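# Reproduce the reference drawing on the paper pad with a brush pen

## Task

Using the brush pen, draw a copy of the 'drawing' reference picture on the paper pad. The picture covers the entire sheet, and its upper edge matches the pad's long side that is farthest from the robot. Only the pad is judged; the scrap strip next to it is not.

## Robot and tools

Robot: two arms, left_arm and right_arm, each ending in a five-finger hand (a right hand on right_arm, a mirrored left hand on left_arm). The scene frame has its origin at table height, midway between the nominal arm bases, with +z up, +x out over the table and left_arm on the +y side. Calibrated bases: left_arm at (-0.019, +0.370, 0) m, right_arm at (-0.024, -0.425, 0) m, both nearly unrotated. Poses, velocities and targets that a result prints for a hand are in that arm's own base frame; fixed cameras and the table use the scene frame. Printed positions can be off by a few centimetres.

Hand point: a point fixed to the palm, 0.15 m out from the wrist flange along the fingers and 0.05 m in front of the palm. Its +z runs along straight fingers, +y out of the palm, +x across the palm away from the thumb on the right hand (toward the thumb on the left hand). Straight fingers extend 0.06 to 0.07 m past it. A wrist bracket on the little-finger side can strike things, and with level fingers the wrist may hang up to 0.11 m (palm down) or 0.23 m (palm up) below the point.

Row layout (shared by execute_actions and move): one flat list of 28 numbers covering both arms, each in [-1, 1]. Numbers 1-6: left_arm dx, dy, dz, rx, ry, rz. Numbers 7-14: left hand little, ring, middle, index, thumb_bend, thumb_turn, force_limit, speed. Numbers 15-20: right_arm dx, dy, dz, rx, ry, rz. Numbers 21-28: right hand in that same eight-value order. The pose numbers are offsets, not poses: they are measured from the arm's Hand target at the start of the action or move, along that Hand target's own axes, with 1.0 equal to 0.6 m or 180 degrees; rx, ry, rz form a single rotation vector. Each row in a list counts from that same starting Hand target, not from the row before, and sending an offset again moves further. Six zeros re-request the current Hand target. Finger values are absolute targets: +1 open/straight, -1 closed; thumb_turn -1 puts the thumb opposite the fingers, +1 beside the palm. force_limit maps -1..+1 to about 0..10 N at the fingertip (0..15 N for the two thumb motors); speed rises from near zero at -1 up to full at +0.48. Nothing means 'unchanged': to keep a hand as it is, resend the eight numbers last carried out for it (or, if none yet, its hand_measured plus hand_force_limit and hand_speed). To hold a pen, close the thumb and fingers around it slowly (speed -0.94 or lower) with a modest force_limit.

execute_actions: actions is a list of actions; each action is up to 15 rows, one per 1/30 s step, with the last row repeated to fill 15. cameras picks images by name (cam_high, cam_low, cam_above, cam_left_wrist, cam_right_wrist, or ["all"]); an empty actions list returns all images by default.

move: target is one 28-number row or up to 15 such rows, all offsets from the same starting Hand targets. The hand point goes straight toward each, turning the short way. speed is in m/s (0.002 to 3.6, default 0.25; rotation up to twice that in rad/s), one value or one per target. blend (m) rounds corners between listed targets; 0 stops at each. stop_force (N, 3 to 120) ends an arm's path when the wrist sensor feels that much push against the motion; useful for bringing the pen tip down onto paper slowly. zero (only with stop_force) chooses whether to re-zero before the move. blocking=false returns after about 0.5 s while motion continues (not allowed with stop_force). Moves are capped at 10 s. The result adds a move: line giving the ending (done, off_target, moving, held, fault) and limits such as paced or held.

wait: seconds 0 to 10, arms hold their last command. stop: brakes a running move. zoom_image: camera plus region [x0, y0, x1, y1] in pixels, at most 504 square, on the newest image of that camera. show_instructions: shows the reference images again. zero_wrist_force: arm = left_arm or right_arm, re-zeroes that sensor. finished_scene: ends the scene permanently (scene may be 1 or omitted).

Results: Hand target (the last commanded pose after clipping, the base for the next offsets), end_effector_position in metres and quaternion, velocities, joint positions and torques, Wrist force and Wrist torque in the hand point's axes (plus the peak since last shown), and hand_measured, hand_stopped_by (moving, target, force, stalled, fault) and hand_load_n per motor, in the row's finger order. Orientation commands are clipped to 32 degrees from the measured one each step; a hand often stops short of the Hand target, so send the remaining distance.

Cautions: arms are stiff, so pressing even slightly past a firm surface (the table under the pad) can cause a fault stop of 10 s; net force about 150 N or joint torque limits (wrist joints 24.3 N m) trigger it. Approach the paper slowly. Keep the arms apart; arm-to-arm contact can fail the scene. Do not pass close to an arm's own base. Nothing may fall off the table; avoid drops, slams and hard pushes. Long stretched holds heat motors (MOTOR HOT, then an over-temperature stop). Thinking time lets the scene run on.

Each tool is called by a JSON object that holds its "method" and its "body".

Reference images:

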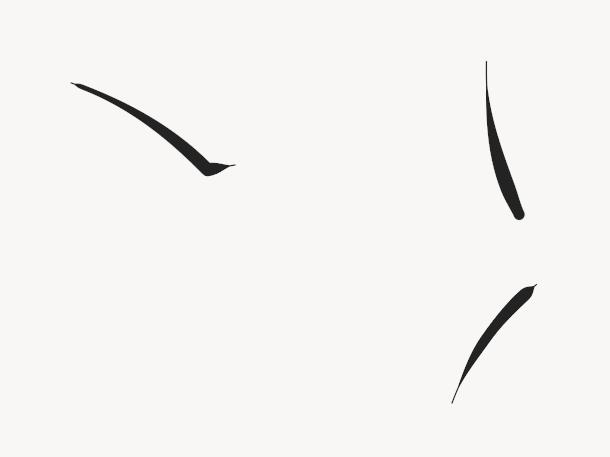

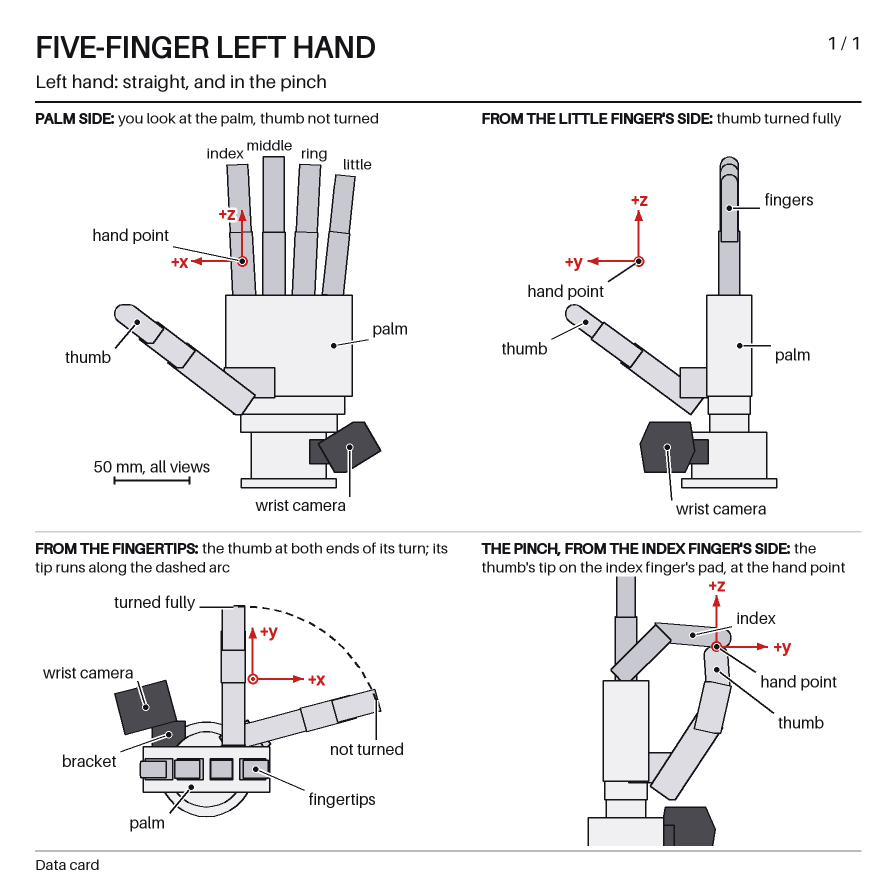

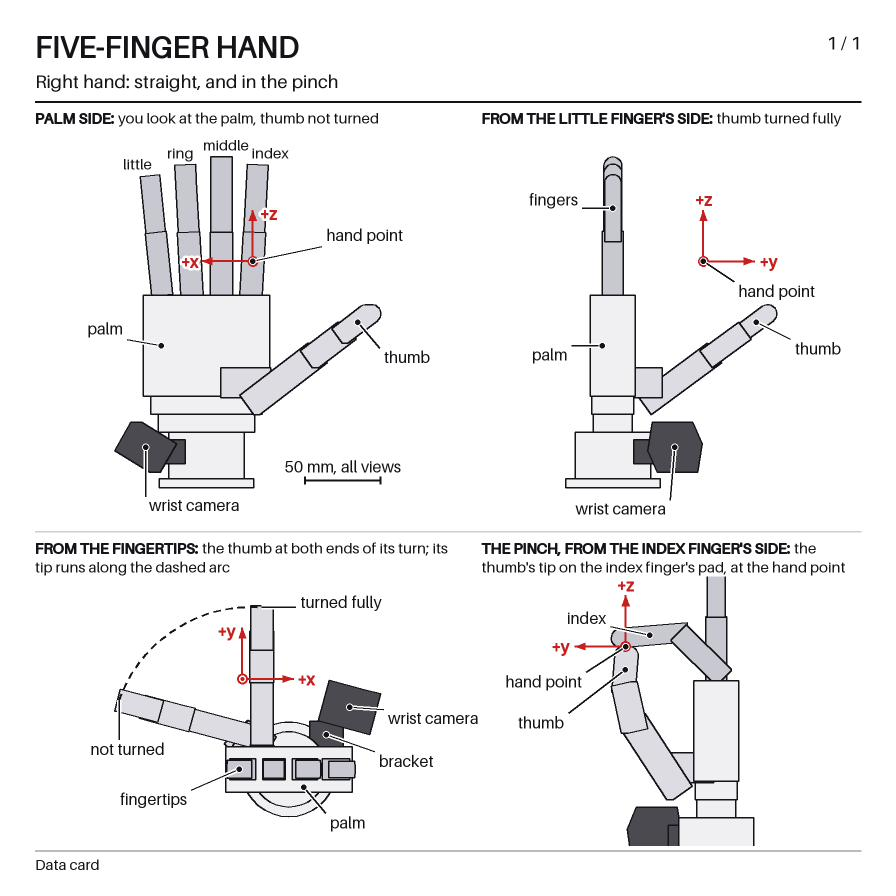

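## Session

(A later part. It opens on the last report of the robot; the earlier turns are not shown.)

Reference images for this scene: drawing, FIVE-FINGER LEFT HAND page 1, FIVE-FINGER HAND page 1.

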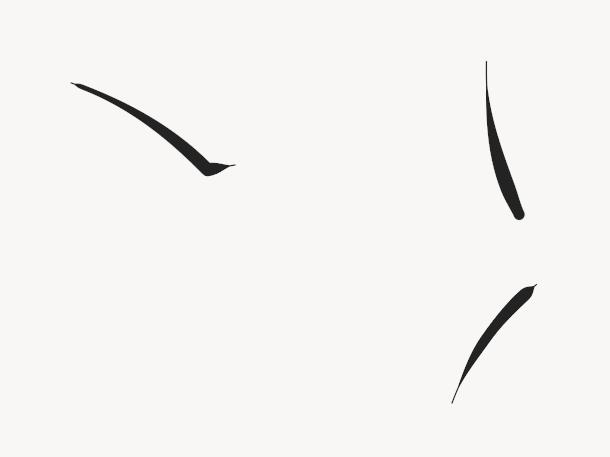

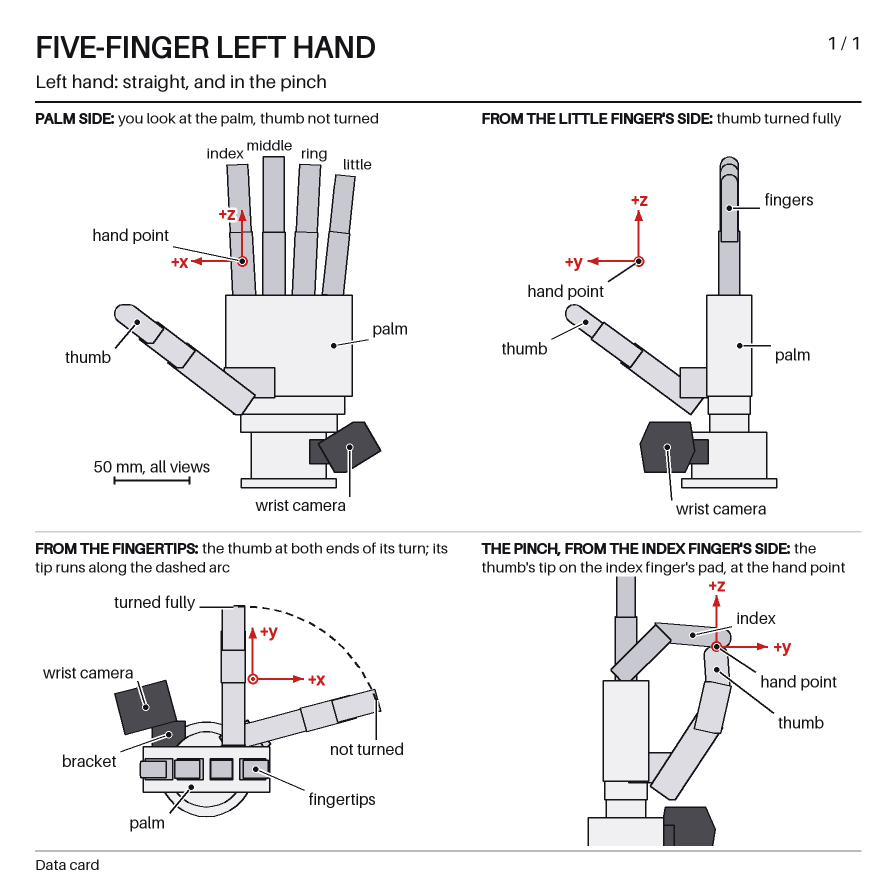

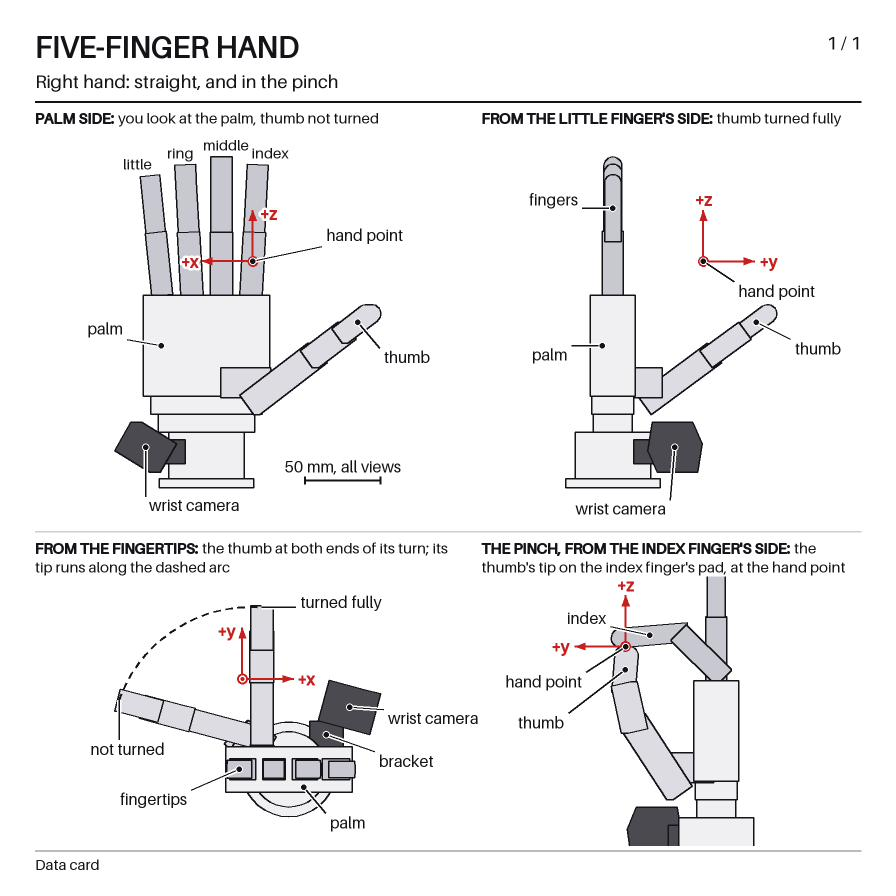

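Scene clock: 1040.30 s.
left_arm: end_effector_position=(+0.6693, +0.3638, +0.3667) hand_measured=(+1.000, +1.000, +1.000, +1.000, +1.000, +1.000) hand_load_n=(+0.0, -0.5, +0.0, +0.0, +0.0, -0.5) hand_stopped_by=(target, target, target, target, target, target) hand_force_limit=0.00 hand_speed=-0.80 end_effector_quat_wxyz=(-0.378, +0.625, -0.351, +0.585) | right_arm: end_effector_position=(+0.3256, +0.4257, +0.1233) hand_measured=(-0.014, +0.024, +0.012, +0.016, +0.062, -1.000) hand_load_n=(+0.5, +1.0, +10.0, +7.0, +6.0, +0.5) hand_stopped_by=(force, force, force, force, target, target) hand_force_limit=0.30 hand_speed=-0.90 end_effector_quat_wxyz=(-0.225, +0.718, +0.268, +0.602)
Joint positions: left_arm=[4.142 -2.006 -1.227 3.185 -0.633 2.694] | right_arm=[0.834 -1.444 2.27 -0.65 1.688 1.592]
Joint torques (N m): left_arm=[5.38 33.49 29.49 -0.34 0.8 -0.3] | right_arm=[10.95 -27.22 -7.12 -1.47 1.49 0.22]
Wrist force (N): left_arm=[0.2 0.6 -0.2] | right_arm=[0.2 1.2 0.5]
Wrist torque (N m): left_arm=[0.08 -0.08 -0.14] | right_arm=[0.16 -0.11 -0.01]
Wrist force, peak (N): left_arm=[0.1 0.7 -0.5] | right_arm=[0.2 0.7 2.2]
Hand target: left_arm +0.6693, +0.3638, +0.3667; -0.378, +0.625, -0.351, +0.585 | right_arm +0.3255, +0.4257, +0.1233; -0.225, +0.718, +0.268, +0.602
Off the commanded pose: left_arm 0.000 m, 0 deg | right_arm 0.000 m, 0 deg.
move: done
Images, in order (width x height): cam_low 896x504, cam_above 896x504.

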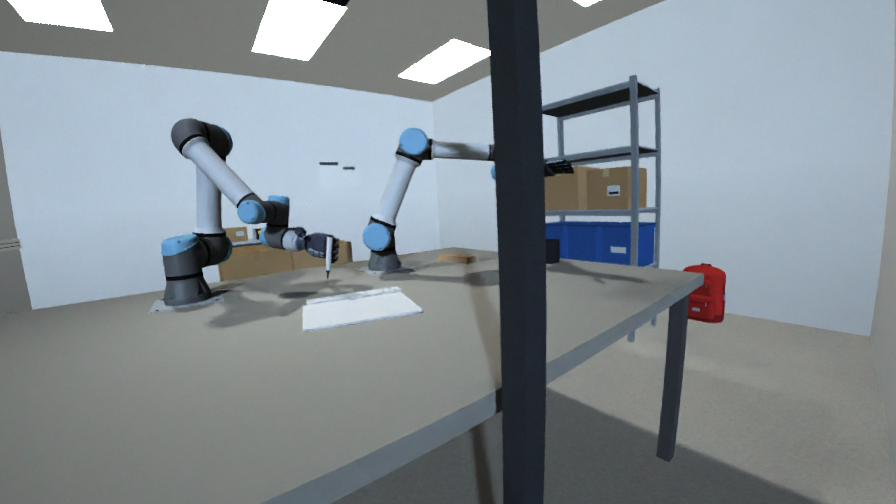

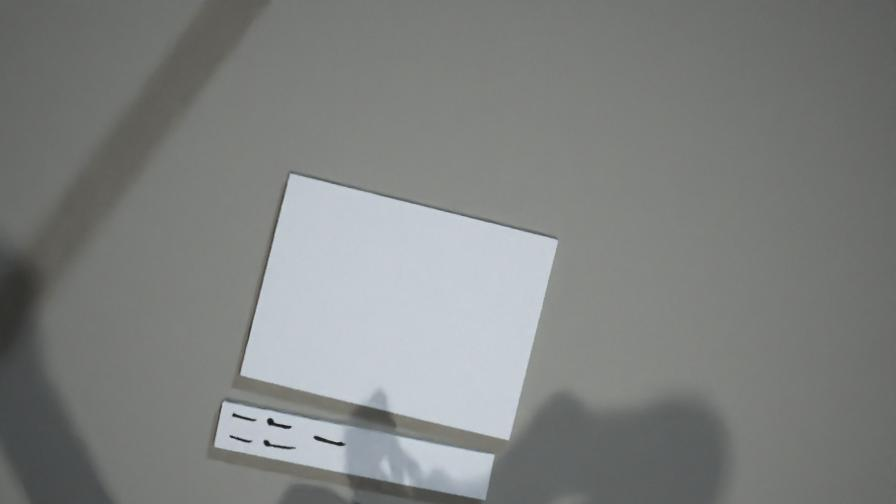

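{"method": "move", "body": {"target": [0,0,0,0,0,0,1,1,1,1,1,1,0,-0.8,-0.0335,0.0456,0.1928,0,0,0,-0.4,-0.4,-0.5,-0.5,0.06,-1,0.3,-0.9], "speed": 0.25}}

{"method": "move", "body": {"target": [[0,0,0,0,0,0,1,1,1,1,1,1,0,-0.8,-0.0156,0,0.0028,0,0,0,-0.4,-0.4,-0.5,-0.5,0.06,-1,0.3,-0.9],[0,0,0,0,0,0,1,1,1,1,1,1,0,-0.8,-0.0585,0.1237,-0.1493,0,0,0,-0.4,-0.4,-0.5,-0.5,0.06,-1,0.3,-0.9],[0,0,0,0,0,0,1,1,1,1,1,1,0,-0.8,-0.0273,0.1237,-0.1548,0,0,0,-0.4,-0.4,-0.5,-0.5,0.06,-1,0.3,-0.9],[0,0,0,0,0,0,1,1,1,1,1,1,0,-0.8,-0.0327,0.0974,-0.1856,0,0,0,-0.4,-0.4,-0.5,-0.5,0.06,-1,0.3,-0.9],[0,0,0,0,0,0,1,1,1,1,1,1,0,-0.8,-0.0483,0.0974,-0.1828,0,0,0,-0.4,-0.4,-0.5,-0.5,0.06,-1,0.3,-0.9],[0,0,0,0,0,0,1,1,1,1,1,1,0,-0.8,-0.0572,0.0891,-0.1705,0,0,0,-0.4,-0.4,-0.5,-0.5,0.06,-1,0.3,-0.9],[0,0,0,0,0,0,1,1,1,1,1,1,0,-0.8,-0.0211,-0.0263,-0.028,0,0,0,-0.4,-0.4,-0.5,-0.5,0.06,-1,0.3,-0.9],[0,0,0,0,0,0,1,1,1,1,1,1,0,-0.8,0.0273,-0.0263,-0.0366,0,0,0,-0.4,-0.4,-0.5,-0.5,0.06,-1,0.3,-0.9],[0,0,0,0,0,0,1,1,1,1,1,1,0,-0.8,0.0152,-0.0269,-0.2021,0,0,0,-0.4,-0.4,-0.5,-0.5,0.06,-1,0.3,-0.9]], "speed": [0.06,0.06,0.1,0.15,0.06,0.06,0.06,0.1,0.25], "blend": [0,0,0.003,0.003,0,0.002,0,0.01,0], "cameras": ["cam_above","cam_low"]}}

{"method": "zoom_image", "body": {"camera": "cam_above", "region": [350, 420, 500, 504]}}

Scene clock: 1136.47 s.
left_arm: end_effector_position=(+0.6693, +0.3638, +0.3667) hand_measured=(+1.000, +1.000, +1.000, +1.000, +1.000, +1.000) hand_load_n=(+0.0, +0.0, +0.0, +0.0, +0.0, +0.0) hand_stopped_by=(target, target, target, target, target, target) hand_force_limit=0.00 hand_speed=-0.80 end_effector_quat_wxyz=(-0.378, +0.625, -0.351, +0.585) | right_arm: end_effector_position=(+0.4268, +0.4773, +0.0833) hand_measured=(-0.014, +0.024, +0.012, +0.016, +0.062, -1.000) hand_load_n=(+0.5, +1.0, +10.0, +7.0, +5.5, +0.5) hand_stopped_by=(force, force, force, force, target, target) hand_force_limit=0.30 hand_speed=-0.90 end_effector_quat_wxyz=(-0.225, +0.718, +0.268, +0.602)
Joint positions: left_arm=[4.142 -2.006 -1.227 3.185 -0.633 2.694] | right_arm=[0.734 -1.181 2.052 -0.695 1.59 1.574]
Joint torques (N m): left_arm=[6.13 32.82 28.21 -0.19 0.85 -0.62] | right_arm=[4.64 -24.75 -21.89 -0.74 -0.34 2.4]
Wrist force (N): left_arm=[0.0 0.3 -0.3] | right_arm=[0.5 0.8 0.8]
Wrist torque (N m): left_arm=[0.05 -0.05 -0.15] | right_arm=[0.09 -0.14 -0.01]
Wrist force, peak (N): left_arm=[0.3 0.6 -0.5] | right_arm=[0.1 1.6 2.3]
Hand target: left_arm +0.6693, +0.3638, +0.3667; -0.378, +0.625, -0.351, +0.585 | right_arm +0.4268, +0.4774, +0.0833; -0.225, +0.718, +0.268, +0.602
Off the commanded pose: left_arm 0.000 m, 0 deg | right_arm 0.000 m, 0 deg.
move: done

Scene clock: 1143.37 s.
left_arm: end_effector_position=(+0.6693, +0.3638, +0.3667) hand_measured=(+1.000, +1.000, +1.000, +1.000, +1.000, +1.000) hand_load_n=(+0.0, +0.0, +0.0, +0.0, +0.0, +0.0) hand_stopped_by=(target, target, target, target, target, target) hand_force_limit=0.00 hand_speed=-0.80 end_effector_quat_wxyz=(-0.378, +0.625, -0.351, +0.585) | right_arm: end_effector_position=(+0.3273, +0.4124, +0.1135) hand_measured=(-0.014, +0.024, +0.012, +0.016, +0.062, -1.000) hand_load_n=(+0.5, +1.0, +9.5, +7.0, +5.5, +0.5) hand_stopped_by=(force, force, force, force, target, target) hand_force_limit=0.30 hand_speed=-0.90 end_effector_quat_wxyz=(-0.225, +0.718, +0.268, +0.602)
Joint positions: left_arm=[4.142 -2.006 -1.227 3.185 -0.633 2.694] | right_arm=[0.799 -1.448 2.314 -0.689 1.654 1.586]
Joint torques (N m): left_arm=[6.11 31.61 28.03 -0.09 0.7 -0.56] | right_arm=[-9.57 -27.06 -6.32 -1.62 -1.44 -0.34]
Wrist force (N): left_arm=[0.3 0.5 -0.4] | right_arm=[0.5 1.4 0.7]
Wrist torque (N m): left_arm=[0.08 -0.09 -0.13] | right_arm=[0.17 -0.16 -0.07]
Wrist force, peak (N): left_arm=[0.1 0.8 -0.3] | right_arm=[1.5 1.2 2.3]
Hand target: left_arm +0.6693, +0.3638, +0.3667; -0.378, +0.625, -0.351, +0.585 | right_arm +0.3273, +0.4123, +0.1135; -0.225, +0.718, +0.268, +0.602
Off the commanded pose: left_arm 0.000 m, 0 deg | right_arm 0.000 m, 0 deg.
move: done
Images, in order (width x height): cam_low 896x504, cam_above 896x504.

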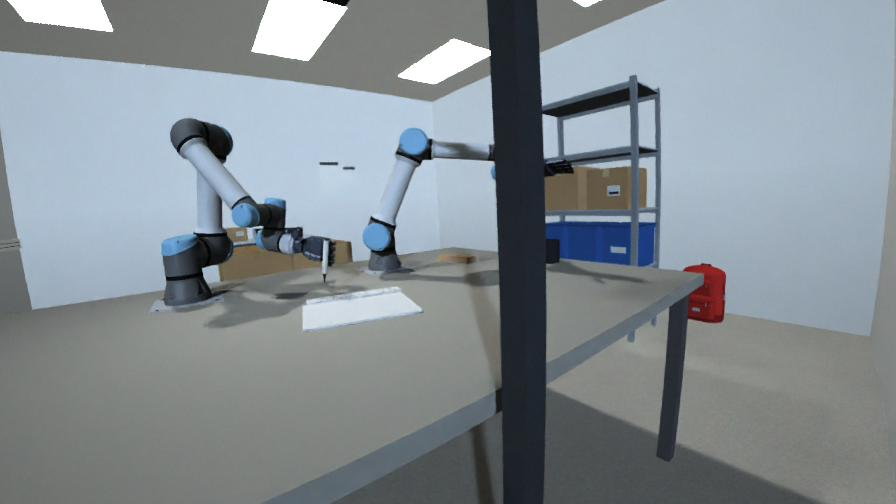

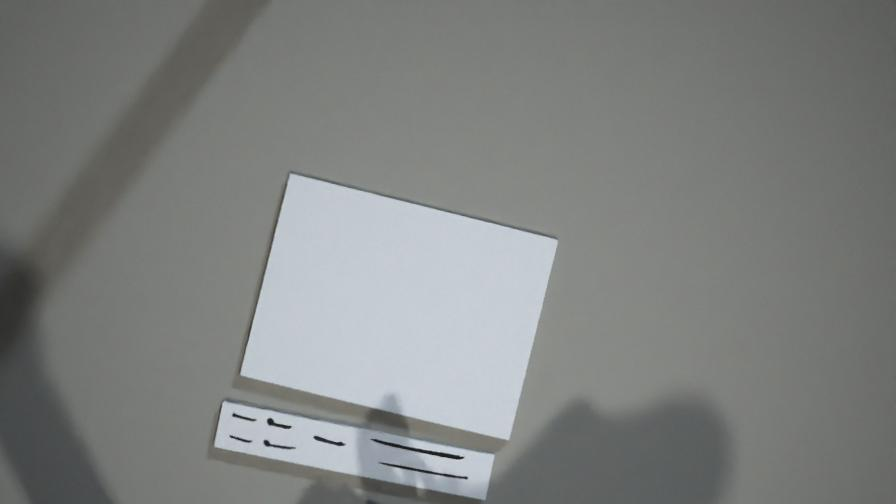

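Scaled by 3.360 from the camera's 896x504 image, which has a finer 1280x720 frame.

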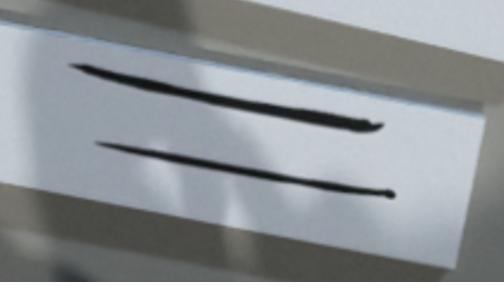

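{"method": "zoom_image", "body": {"camera": "cam_above", "region": [366, 432, 426, 472]}}

{"method": "zoom_image", "body": {"camera": "cam_above", "region": [414, 444, 474, 484]}}

Scaled by 8.400 from the camera's 896x504 image, which has a finer 1280x720 frame.

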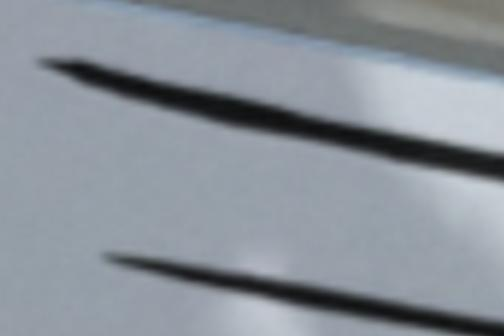

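Scaled by 8.400 from the camera's 896x504 image, which has a finer 1280x720 frame.

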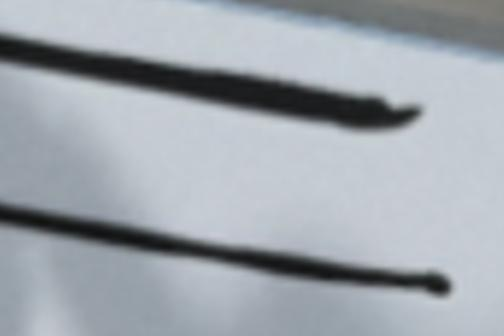

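{"method": "move", "body": {"target": [0,0,0,0,0,0,1,1,1,1,1,1,0,-0.8,-0.0257,0.0295,0.1566,0,0.0556,0,-0.4,-0.4,-0.5,-0.5,0.06,-1,0.3,-0.9], "speed": 0.25, "cameras": ["cam_low","cam_high","cam_above"]}}

{"method": "zoom_image", "body": {"camera": "cam_low", "region": [300, 220, 420, 310]}}

{"method": "zoom_image", "body": {"camera": "cam_above", "region": [300, 370, 450, 490]}}

Scene clock: 1223.93 s.
left_arm: end_effector_position=(+0.6693, +0.3638, +0.3667) hand_measured=(+1.000, +1.000, +1.000, +1.000, +1.000, +1.000) hand_load_n=(+0.0, +0.0, +0.0, +0.0, +0.0, +0.0) hand_stopped_by=(target, target, target, target, target, target) hand_force_limit=0.00 hand_speed=-0.80 end_effector_quat_wxyz=(-0.378, +0.625, -0.351, +0.585) | right_arm: end_effector_position=(+0.4067, +0.4578, +0.0819) hand_measured=(-0.014, +0.024, +0.012, +0.016, +0.062, -1.000) hand_load_n=(+0.5, +1.0, +9.5, +7.0, +6.0, +0.5) hand_stopped_by=(force, force, force, force, target, target) hand_force_limit=0.30 hand_speed=-0.90 end_effector_quat_wxyz=(-0.247, +0.663, +0.248, +0.662) end_effector_velocity=(+0.000, +0.001, +0.000) end_effector_angular_velocity=(+0.001, -0.003, +0.002)
Joint positions: left_arm=[4.142 -2.006 -1.227 3.185 -0.633 2.694] | right_arm=[0.732 -1.17 2.225 -1.053 1.588 1.571]
Joint velocities: left_arm=[within noise] | right_arm=[0.001 0.002 0 -0.005 -0.001 -0.001]
Joint torques (N m): left_arm=[6.49 30.81 29.5 -0.14 0.61 -0.35] | right_arm=[7.26 -20.86 -17.47 -3.85 0.23 1.08]
Wrist force (N): left_arm=[0.4 0.6 -0.3] | right_arm=[0.3 0.9 0.1]
Wrist torque (N m): left_arm=[0.10 -0.11 -0.13] | right_arm=[0.15 -0.09 -0.02]
Wrist force, peak (N): left_arm=[0.4 0.6 -0.5] | right_arm=[-0.6 1.4 2.2]
Hand target: left_arm +0.6693, +0.3638, +0.3667; -0.378, +0.625, -0.351, +0.585 | right_arm +0.4067, +0.4578, +0.0819; -0.247, +0.663, +0.248, +0.662
Off the commanded pose: left_arm 0.000 m, 0 deg | right_arm 0.000 m, 0 deg.
move: done
Images, in order (width x height): cam_high 896x504, cam_low 896x504, cam_above 896x504.

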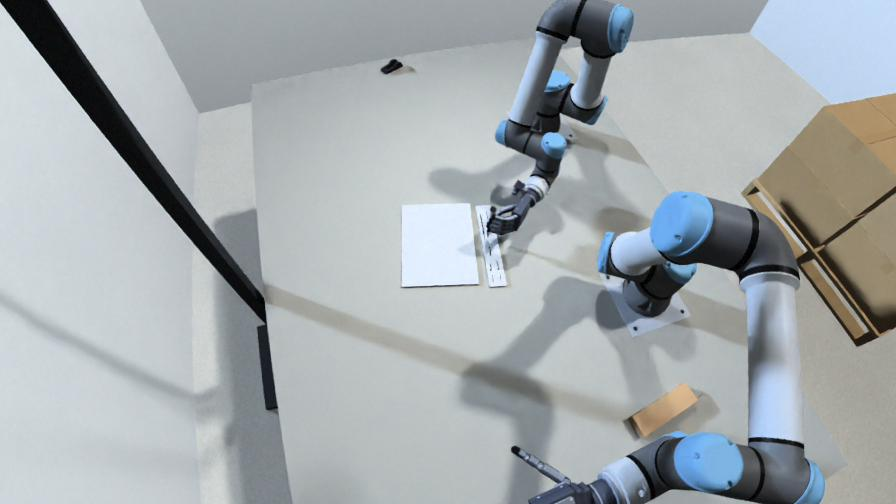

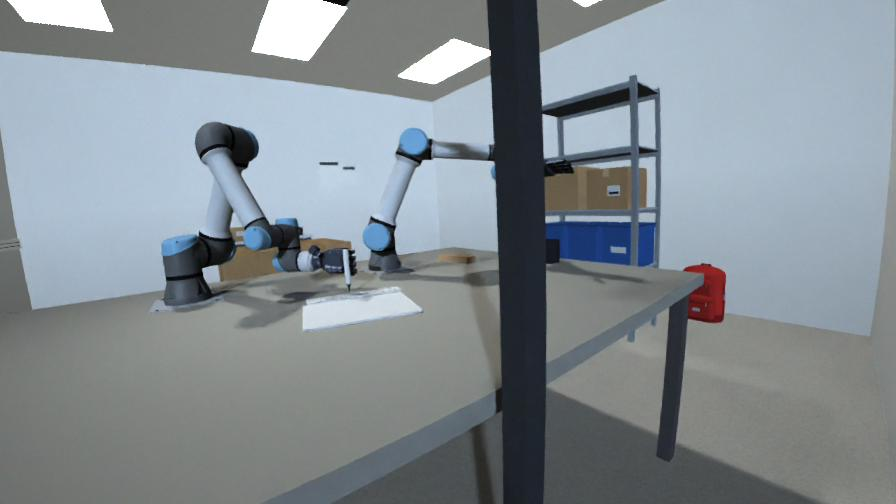

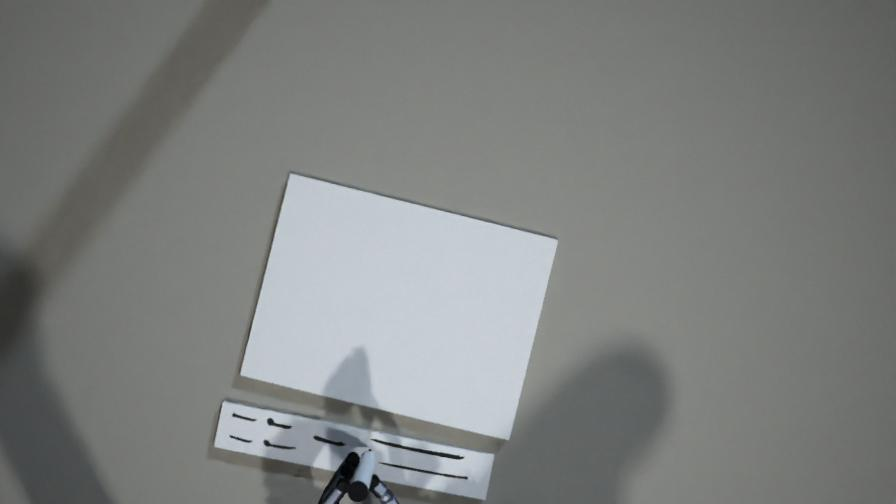

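Scaled by 4.200 from the camera's 896x504 image, which has a finer 1280x720 frame.

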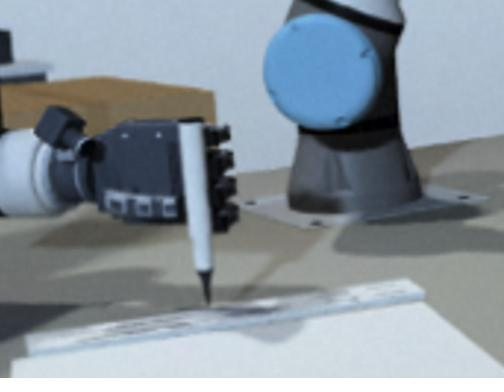

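Scaled by 3.360 from the camera's 896x504 image, which has a finer 1280x720 frame.

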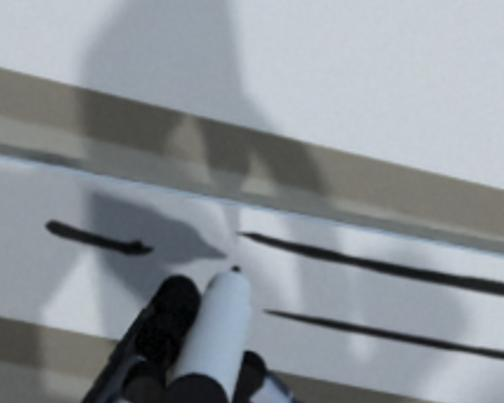

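{"method": "move", "body": {"target": [[0,0,0,0,0,0,1,1,1,1,1,1,0,-0.8,-0.0158,0,0,0,0,0,-0.4,-0.4,-0.5,-0.5,0.06,-1,0.3,-0.9],[0,0,0,0,0,0,1,1,1,1,1,1,0,-0.8,-0.03,0.1132,-0.1442,0,0,0,-0.4,-0.4,-0.5,-0.5,0.06,-1,0.3,-0.9],[0,0,0,0,0,0,1,1,1,1,1,1,0,-0.8,0,0.1132,-0.1442,0,0,0,-0.4,-0.4,-0.5,-0.5,0.06,-1,0.3,-0.9],[0,0,0,0,0,0,1,1,1,1,1,1,0,-0.8,0,-0.0824,0.1049,0,0,0,-0.4,-0.4,-0.5,-0.5,0.06,-1,0.3,-0.9],[0,0,0,0,0,0,1,1,1,1,1,1,0,-0.8,-0.0158,-0.0824,0.1049,0,0,0,-0.4,-0.4,-0.5,-0.5,0.06,-1,0.3,-0.9],[0,0,0,0,0,0,1,1,1,1,1,1,0,-0.8,-0.0267,-0.1029,0.1311,0,0,0,-0.4,-0.4,-0.5,-0.5,0.06,-1,0.3,-0.9],[0,0,0,0,0,0,1,1,1,1,1,1,0,-0.8,-0.0267,-0.1236,0.1571,0,0,0,-0.4,-0.4,-0.5,-0.5,0.06,-1,0.3,-0.9],[0,0,0,0,0,0,1,1,1,1,1,1,0,-0.8,-0.0158,-0.1574,0.2005,0,0,0,-0.4,-0.4,-0.5,-0.5,0.06,-1,0.3,-0.9],[0,0,0,0,0,0,1,1,1,1,1,1,0,-0.8,0.0333,-0.1574,0.2005,0,0,0,-0.4,-0.4,-0.5,-0.5,0.06,-1,0.3,-0.9],[0,0,0,0,0,0,1,1,1,1,1,1,0,-0.8,0.05,-0.1576,-0.0158,0,0,0,-0.4,-0.4,-0.5,-0.5,0.06,-1,0.3,-0.9]], "speed": [0.06,0.06,0.1,0.25,0.06,0.06,0.06,0.06,0.1,0.25], "blend": [0,0,0.003,0.003,0,0.002,0.002,0,0.01,0], "cameras": ["cam_above","cam_low"]}}

{"method": "zoom_image", "body": {"camera": "cam_above", "region": [350, 420, 500, 504]}}

{"method": "zoom_image", "body": {"camera": "cam_above", "region": [220, 395, 310, 467]}}

Scene clock: 1260.97 s.
left_arm: end_effector_position=(+0.6693, +0.3638, +0.3667) hand_measured=(+1.000, +1.000, +1.000, +1.000, +1.000, +1.000) hand_load_n=(+0.0, +0.0, +0.0, +0.0, +0.0, -0.5) hand_stopped_by=(target, target, target, target, target, target) hand_force_limit=0.00 hand_speed=-0.80 end_effector_quat_wxyz=(-0.378, +0.625, -0.351, +0.585) | right_arm: end_effector_position=(+0.3376, +0.5231, +0.1119) hand_measured=(-0.014, +0.024, +0.012, +0.016, +0.062, -1.000) hand_load_n=(+0.0, +1.0, +10.0, +7.0, +5.5, +0.5) hand_stopped_by=(force, force, force, force, target, target) hand_force_limit=0.30 hand_speed=-0.90 end_effector_quat_wxyz=(-0.247, +0.663, +0.248, +0.662)
Joint positions: left_arm=[4.142 -2.006 -1.227 3.185 -0.633 2.694] | right_arm=[0.983 -1.182 2.106 -0.923 1.839 1.571]
Joint torques (N m): left_arm=[4.95 29.38 28.61 -0.24 0.45 -0.45] | right_arm=[-4.51 -37.5 -7.21 -0.87 -0.24 -1.29]
Wrist force (N): left_arm=[0.2 0.4 -0.3] | right_arm=[0.0 1.2 0.3]
Wrist torque (N m): left_arm=[0.06 -0.08 -0.14] | right_arm=[0.18 -0.06 -0.05]
Wrist force, peak (N): left_arm=[0.4 0.7 -0.4] | right_arm=[1.1 2.8 -1.3]
Hand target: left_arm +0.6693, +0.3638, +0.3667; -0.378, +0.625, -0.351, +0.585 | right_arm +0.3376, +0.5231, +0.1119; -0.247, +0.663, +0.248, +0.662
Off the commanded pose: left_arm 0.000 m, 0 deg | right_arm 0.000 m, 0 deg.
move: done
Images, in order (width x height): cam_low 896x504, cam_above 896x504.

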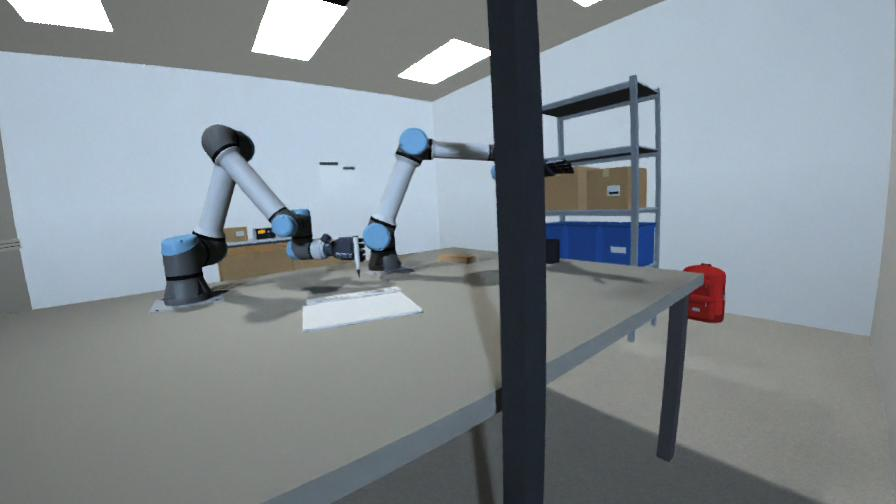

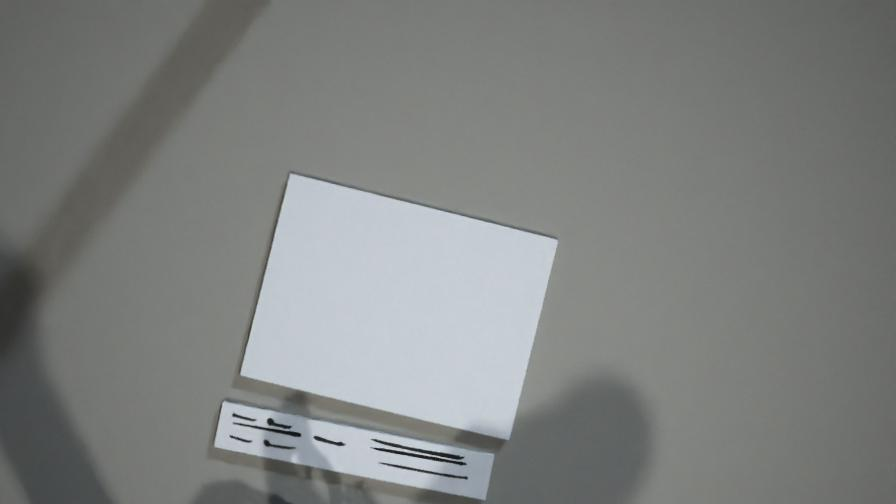

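Scaled by 3.360 from the camera's 896x504 image, which has a finer 1280x720 frame.

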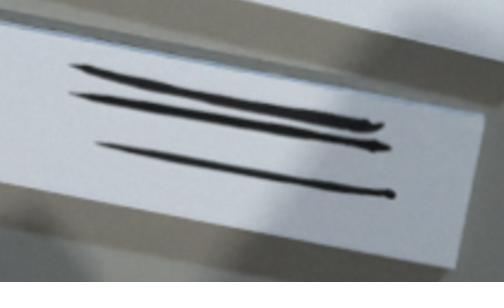

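Scaled by 5.600 from the camera's 896x504 image, which has a finer 1280x720 frame.

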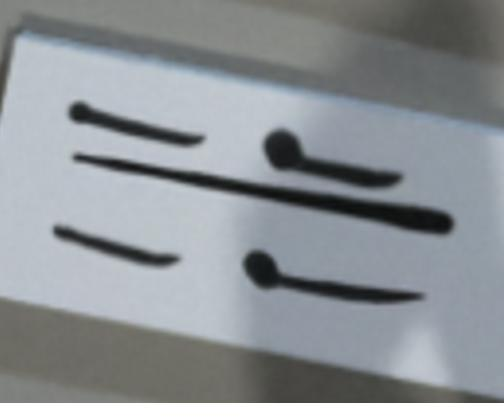

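{"method": "zoom_image", "body": {"camera": "cam_above", "region": [366, 435, 416, 468]}}

{"method": "zoom_image", "body": {"camera": "cam_above", "region": [420, 445, 470, 478]}}

{"method": "zoom_image", "body": {"camera": "cam_above", "region": [228, 410, 308, 450]}}

Scaled by 10.080 from the camera's 896x504 image, which has a finer 1280x720 frame.

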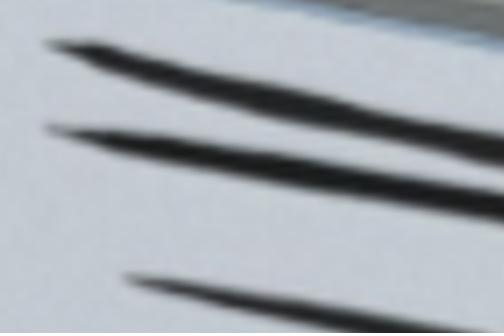

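Scaled by 10.080 from the camera's 896x504 image, which has a finer 1280x720 frame.

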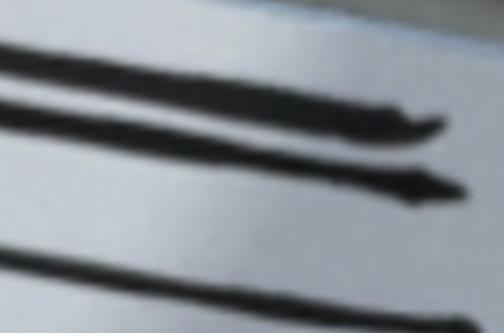

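Scaled by 6.300 from the camera's 896x504 image, which has a finer 1280x720 frame.

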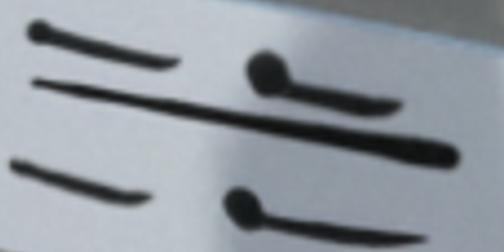

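{"method": "move", "body": {"target": [0,0,0,0,0,0,1,1,1,1,1,1,0,-0.8,-0.0498,0.1327,-0.004,0,0,0,-0.4,-0.4,-0.5,-0.5,0.06,-1,0.3,-0.9], "speed": 0.25}}

{"method": "move", "body": {"target": [[0,0,0,0,0,0,1,1,1,1,1,1,0,-0.8,-0.0158,0,0,0,0,0,-0.4,-0.4,-0.5,-0.5,0.06,-1,0.3,-0.9],[0,0,0,0,0,0,1,1,1,1,1,1,0,-0.8,-0.0225,0.0824,-0.1049,0,0,0,-0.4,-0.4,-0.5,-0.5,0.06,-1,0.3,-0.9],[0,0,0,0,0,0,1,1,1,1,1,1,0,-0.8,-0.0225,0.1133,-0.1441,0,0,0,-0.4,-0.4,-0.5,-0.5,0.06,-1,0.3,-0.9],[0,0,0,0,0,0,1,1,1,1,1,1,0,-0.8,0,0.1133,-0.1441,0,0,0,-0.4,-0.4,-0.5,-0.5,0.06,-1,0.3,-0.9],[0,0,0,0,0,0,1,1,1,1,1,1,0,-0.8,0,-0.0772,0.0983,0,0,0,-0.4,-0.4,-0.5,-0.5,0.06,-1,0.3,-0.9]], "speed": [0.06,0.02,0.02,0.1,0.25], "blend": [0,0.002,0,0.003,0]}}

{"method": "move", "body": {"target": [[0,0,0,0,0,0,1,1,1,1,1,1,0,-0.8,-0.0158,0,0,0,0,0,-0.4,-0.4,-0.5,-0.5,0.06,-1,0.3,-0.9],[0,0,0,0,0,0,1,1,1,1,1,1,0,-0.8,-0.0208,-0.004,0.0053,0,0,0,-0.4,-0.4,-0.5,-0.5,0.06,-1,0.3,-0.9],[0,0,0,0,0,0,1,1,1,1,1,1,0,-0.8,-0.0208,-0.0361,0.0459,0,0,0,-0.4,-0.4,-0.5,-0.5,0.06,-1,0.3,-0.9],[0,0,0,0,0,0,1,1,1,1,1,1,0,-0.8,-0.0158,-0.0803,0.1022,0,0,0,-0.4,-0.4,-0.5,-0.5,0.06,-1,0.3,-0.9],[0,0,0,0,0,0,1,1,1,1,1,1,0,-0.8,0.0333,-0.0803,0.1022,0,0,0,-0.4,-0.4,-0.5,-0.5,0.06,-1,0.3,-0.9],[0,0,0,0,0,0,1,1,1,1,1,1,0,-0.8,0.05,-0.0804,-0.114,0,0,0,-0.4,-0.4,-0.5,-0.5,0.06,-1,0.3,-0.9]], "speed": [0.06,0.02,0.02,0.02,0.1,0.25], "blend": [0,0.001,0.002,0,0.01,0], "cameras": ["cam_above"]}}

{"method": "zoom_image", "body": {"camera": "cam_above", "region": [360, 430, 480, 504]}}

{"method": "zoom_image", "body": {"camera": "cam_above", "region": [215, 405, 315, 475]}}

Scene clock: 1349.30 s.
left_arm: end_effector_position=(+0.6693, +0.3638, +0.3667) hand_measured=(+1.000, +1.000, +1.000, +1.000, +1.000, +1.000) hand_load_n=(+0.0, +0.5, +0.0, +0.0, +0.0, +0.0) hand_stopped_by=(target, target, target, target, target, target) hand_force_limit=0.00 hand_speed=-0.80 end_effector_quat_wxyz=(-0.378, +0.625, -0.351, +0.585) | right_arm: end_effector_position=(+0.3879, +0.4614, +0.0820) hand_measured=(-0.014, +0.024, +0.012, +0.016, +0.062, -1.000) hand_load_n=(+0.5, +1.0, +9.5, +7.0, +6.0, +0.5) hand_stopped_by=(force, force, force, force, target, target) hand_force_limit=0.30 hand_speed=-0.90 end_effector_quat_wxyz=(-0.247, +0.663, +0.248, +0.662)
Joint positions: left_arm=[4.142 -2.006 -1.227 3.185 -0.633 2.694] | right_arm=[0.775 -1.178 2.239 -1.06 1.631 1.571]
Joint torques (N m): left_arm=[6.4 28.44 29.09 -0.19 0.68 -0.31] | right_arm=[-8.78 -34.75 -8.29 -2.3 -1.36 -1.96]
Wrist force (N): left_arm=[0.3 0.3 -0.1] | right_arm=[0.4 1.4 0.4]
Wrist torque (N m): left_arm=[0.04 -0.09 -0.13] | right_arm=[0.20 -0.13 -0.02]
Wrist force, peak (N): left_arm=[0.3 0.7 -0.4] | right_arm=[-0.3 3.2 0.7]
Hand target: left_arm +0.6693, +0.3638, +0.3667; -0.378, +0.625, -0.351, +0.585 | right_arm +0.3880, +0.4613, +0.0820; -0.247, +0.663, +0.248, +0.662
Off the commanded pose: left_arm 0.000 m, 0 deg | right_arm 0.000 m, 0 deg.
move: done

Scene clock: 1356.93 s.
left_arm: end_effector_position=(+0.6693, +0.3638, +0.3667) hand_measured=(+1.000, +1.000, +1.000, +1.000, +1.000, +1.000) hand_load_n=(+0.0, +0.0, +0.0, +0.0, +0.0, -0.5) hand_stopped_by=(target, target, target, target, target, target) hand_force_limit=0.00 hand_speed=-0.80 end_effector_quat_wxyz=(-0.378, +0.625, -0.351, +0.585) | right_arm: end_effector_position=(+0.4021, +0.5349, +0.0820) hand_measured=(-0.014, +0.024, +0.012, +0.016, +0.062, -1.000) hand_load_n=(+0.5, +1.0, +9.5, +7.0, +6.0, +0.5) hand_stopped_by=(force, force, force, force, target, target) hand_force_limit=0.30 hand_speed=-0.90 end_effector_quat_wxyz=(-0.247, +0.663, +0.248, +0.662)
Joint positions: left_arm=[4.142 -2.006 -1.227 3.185 -0.633 2.694] | right_arm=[0.876 -1.064 2.024 -0.959 1.732 1.571]
Joint torques (N m): left_arm=[6.43 28.4 27.73 -0.2 0.53 -0.4] | right_arm=[6.33 -26.7 -21.12 -1.32 0.64 -0.51]
Wrist force (N): left_arm=[0.2 0.4 -0.3] | right_arm=[0.5 1.3 0.4]
Wrist torque (N m): left_arm=[0.06 -0.09 -0.13] | right_arm=[0.21 -0.14 -0.02]
Wrist force, peak (N): left_arm=[0.2 0.7 -0.5] | right_arm=[1.0 2.9 -1.0]
Hand target: left_arm +0.6693, +0.3638, +0.3667; -0.378, +0.625, -0.351, +0.585 | right_arm +0.4021, +0.5350, +0.0820; -0.247, +0.663, +0.248, +0.662
Off the commanded pose: left_arm 0.000 m, 0 deg | right_arm 0.000 m, 0 deg.
move: done

Scene clock: 1362.87 s.
left_arm: end_effector_position=(+0.6693, +0.3638, +0.3667) hand_measured=(+1.000, +1.000, +1.000, +1.000, +1.000, +1.000) hand_load_n=(+0.0, +0.0, +0.0, +0.0, +0.0, -0.5) hand_stopped_by=(target, target, target, target, target, target) hand_force_limit=0.00 hand_speed=-0.80 end_effector_quat_wxyz=(-0.378, +0.625, -0.351, +0.585) | right_arm: end_effector_position=(+0.3189, +0.5267, +0.1120) hand_measured=(-0.014, +0.024, +0.012, +0.016, +0.062, -1.000) hand_load_n=(+0.5, +1.0, +9.5, +7.0, +5.5, +0.5) hand_stopped_by=(force, force, force, force, target, target) hand_force_limit=0.30 hand_speed=-0.90 end_effector_quat_wxyz=(-0.247, +0.663, +0.248, +0.662)
Joint positions: left_arm=[4.142 -2.006 -1.227 3.185 -0.633 2.694] | right_arm=[1.028 -1.184 2.109 -0.924 1.884 1.571]
Joint torques (N m): left_arm=[6.56 29.02 28.38 0.1 0.38 -0.43] | right_arm=[-3 -38.22 -5.59 -0.39 -0.25 -1.38]
Wrist force (N): left_arm=[0.1 0.3 -0.3] | right_arm=[0.4 1.2 0.5]
Wrist torque (N m): left_arm=[0.06 -0.05 -0.14] | right_arm=[0.17 -0.12 -0.04]
Wrist force, peak (N): left_arm=[0.2 0.8 -0.4] | right_arm=[0.6 1.5 2.3]
Hand target: left_arm +0.6693, +0.3638, +0.3667; -0.378, +0.625, -0.351, +0.585 | right_arm +0.3189, +0.5266, +0.1120; -0.247, +0.663, +0.248, +0.662
Off the commanded pose: left_arm 0.000 m, 0 deg | right_arm 0.000 m, 0 deg.
move: done
Images, in order (width x height): cam_above 896x504.

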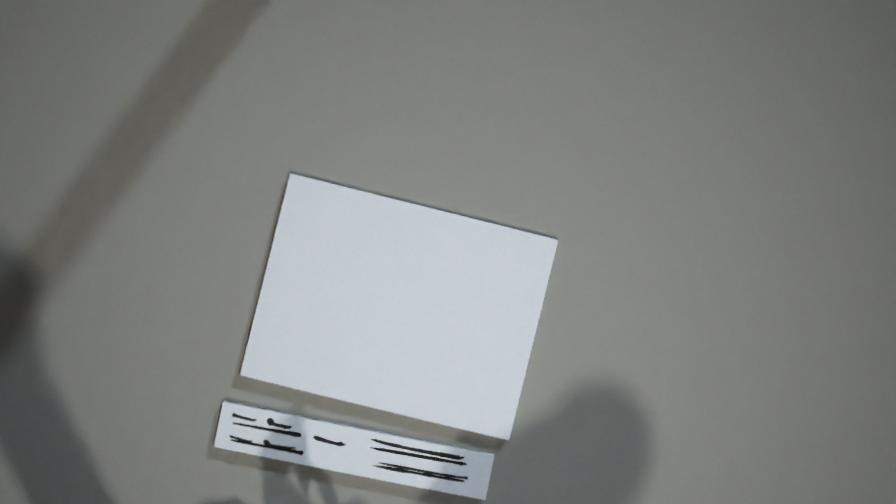

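Scaled by 4.200 from the camera's 896x504 image, which has a finer 1280x720 frame.

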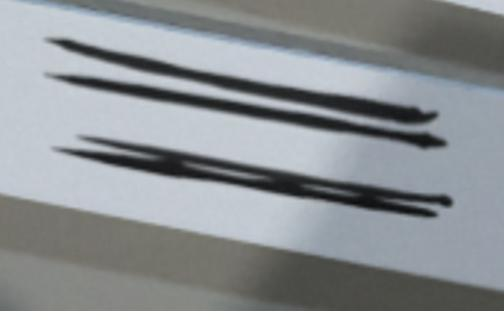

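Scaled by 5.040 from the camera's 896x504 image, which has a finer 1280x720 frame.

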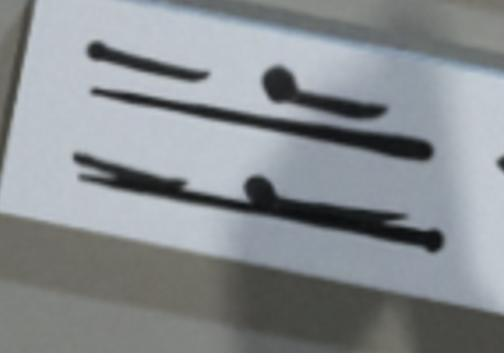

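{"method": "zoom_image", "body": {"camera": "cam_above", "region": [420, 455, 470, 488]}}

{"method": "zoom_image", "body": {"camera": "cam_above", "region": [366, 450, 426, 486]}}

{"method": "zoom_image", "body": {"camera": "cam_above", "region": [228, 430, 308, 460]}}

Scaled by 10.080 from the camera's 896x504 image, which has a finer 1280x720 frame.

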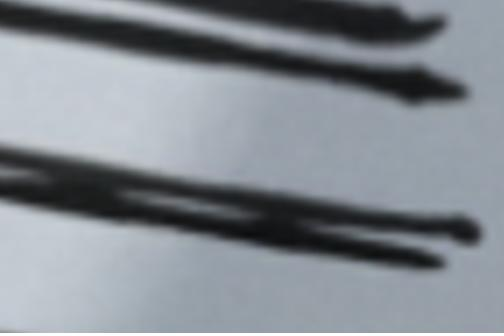

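Scaled by 8.400 from the camera's 896x504 image, which has a finer 1280x720 frame.

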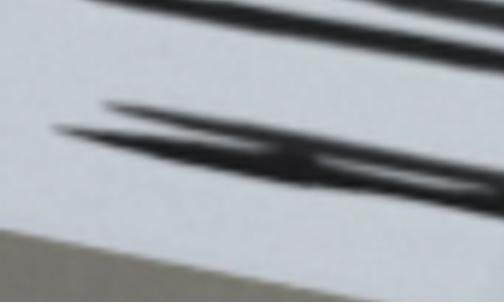

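Scaled by 6.300 from the camera's 896x504 image, which has a finer 1280x720 frame.

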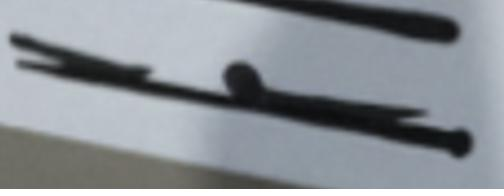

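{"method": "zoom_image", "body": {"camera": "cam_above", "region": [280, 162, 310, 182]}}

{"method": "zoom_image", "body": {"camera": "cam_above", "region": [540, 230, 570, 250]}}

{"method": "zoom_image", "body": {"camera": "cam_above", "region": [230, 365, 260, 385]}}

{"method": "zoom_image", "body": {"camera": "cam_above", "region": [495, 430, 525, 450]}}

Scaled by 16.800 from the camera's 896x504 image, which has a finer 1280x720 frame.

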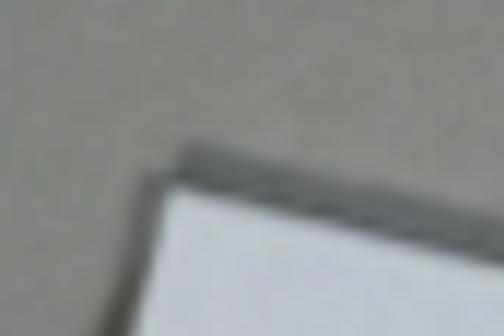

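Scaled by 16.800 from the camera's 896x504 image, which has a finer 1280x720 frame.

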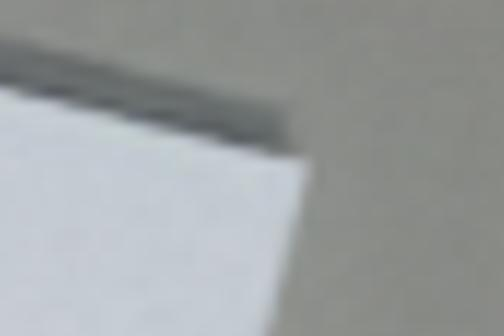

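Scaled by 16.800 from the camera's 896x504 image, which has a finer 1280x720 frame.

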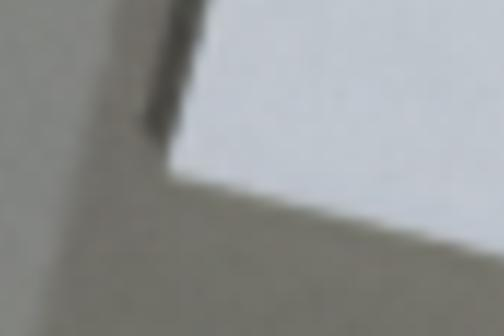

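Scaled by 16.800 from the camera's 896x504 image, which has a finer 1280x720 frame.

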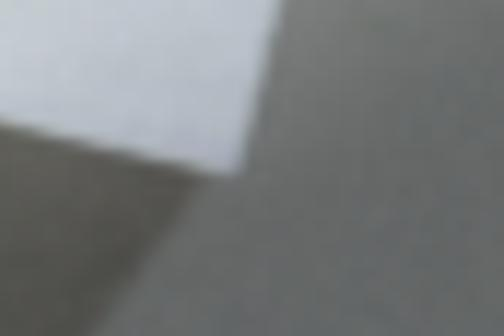

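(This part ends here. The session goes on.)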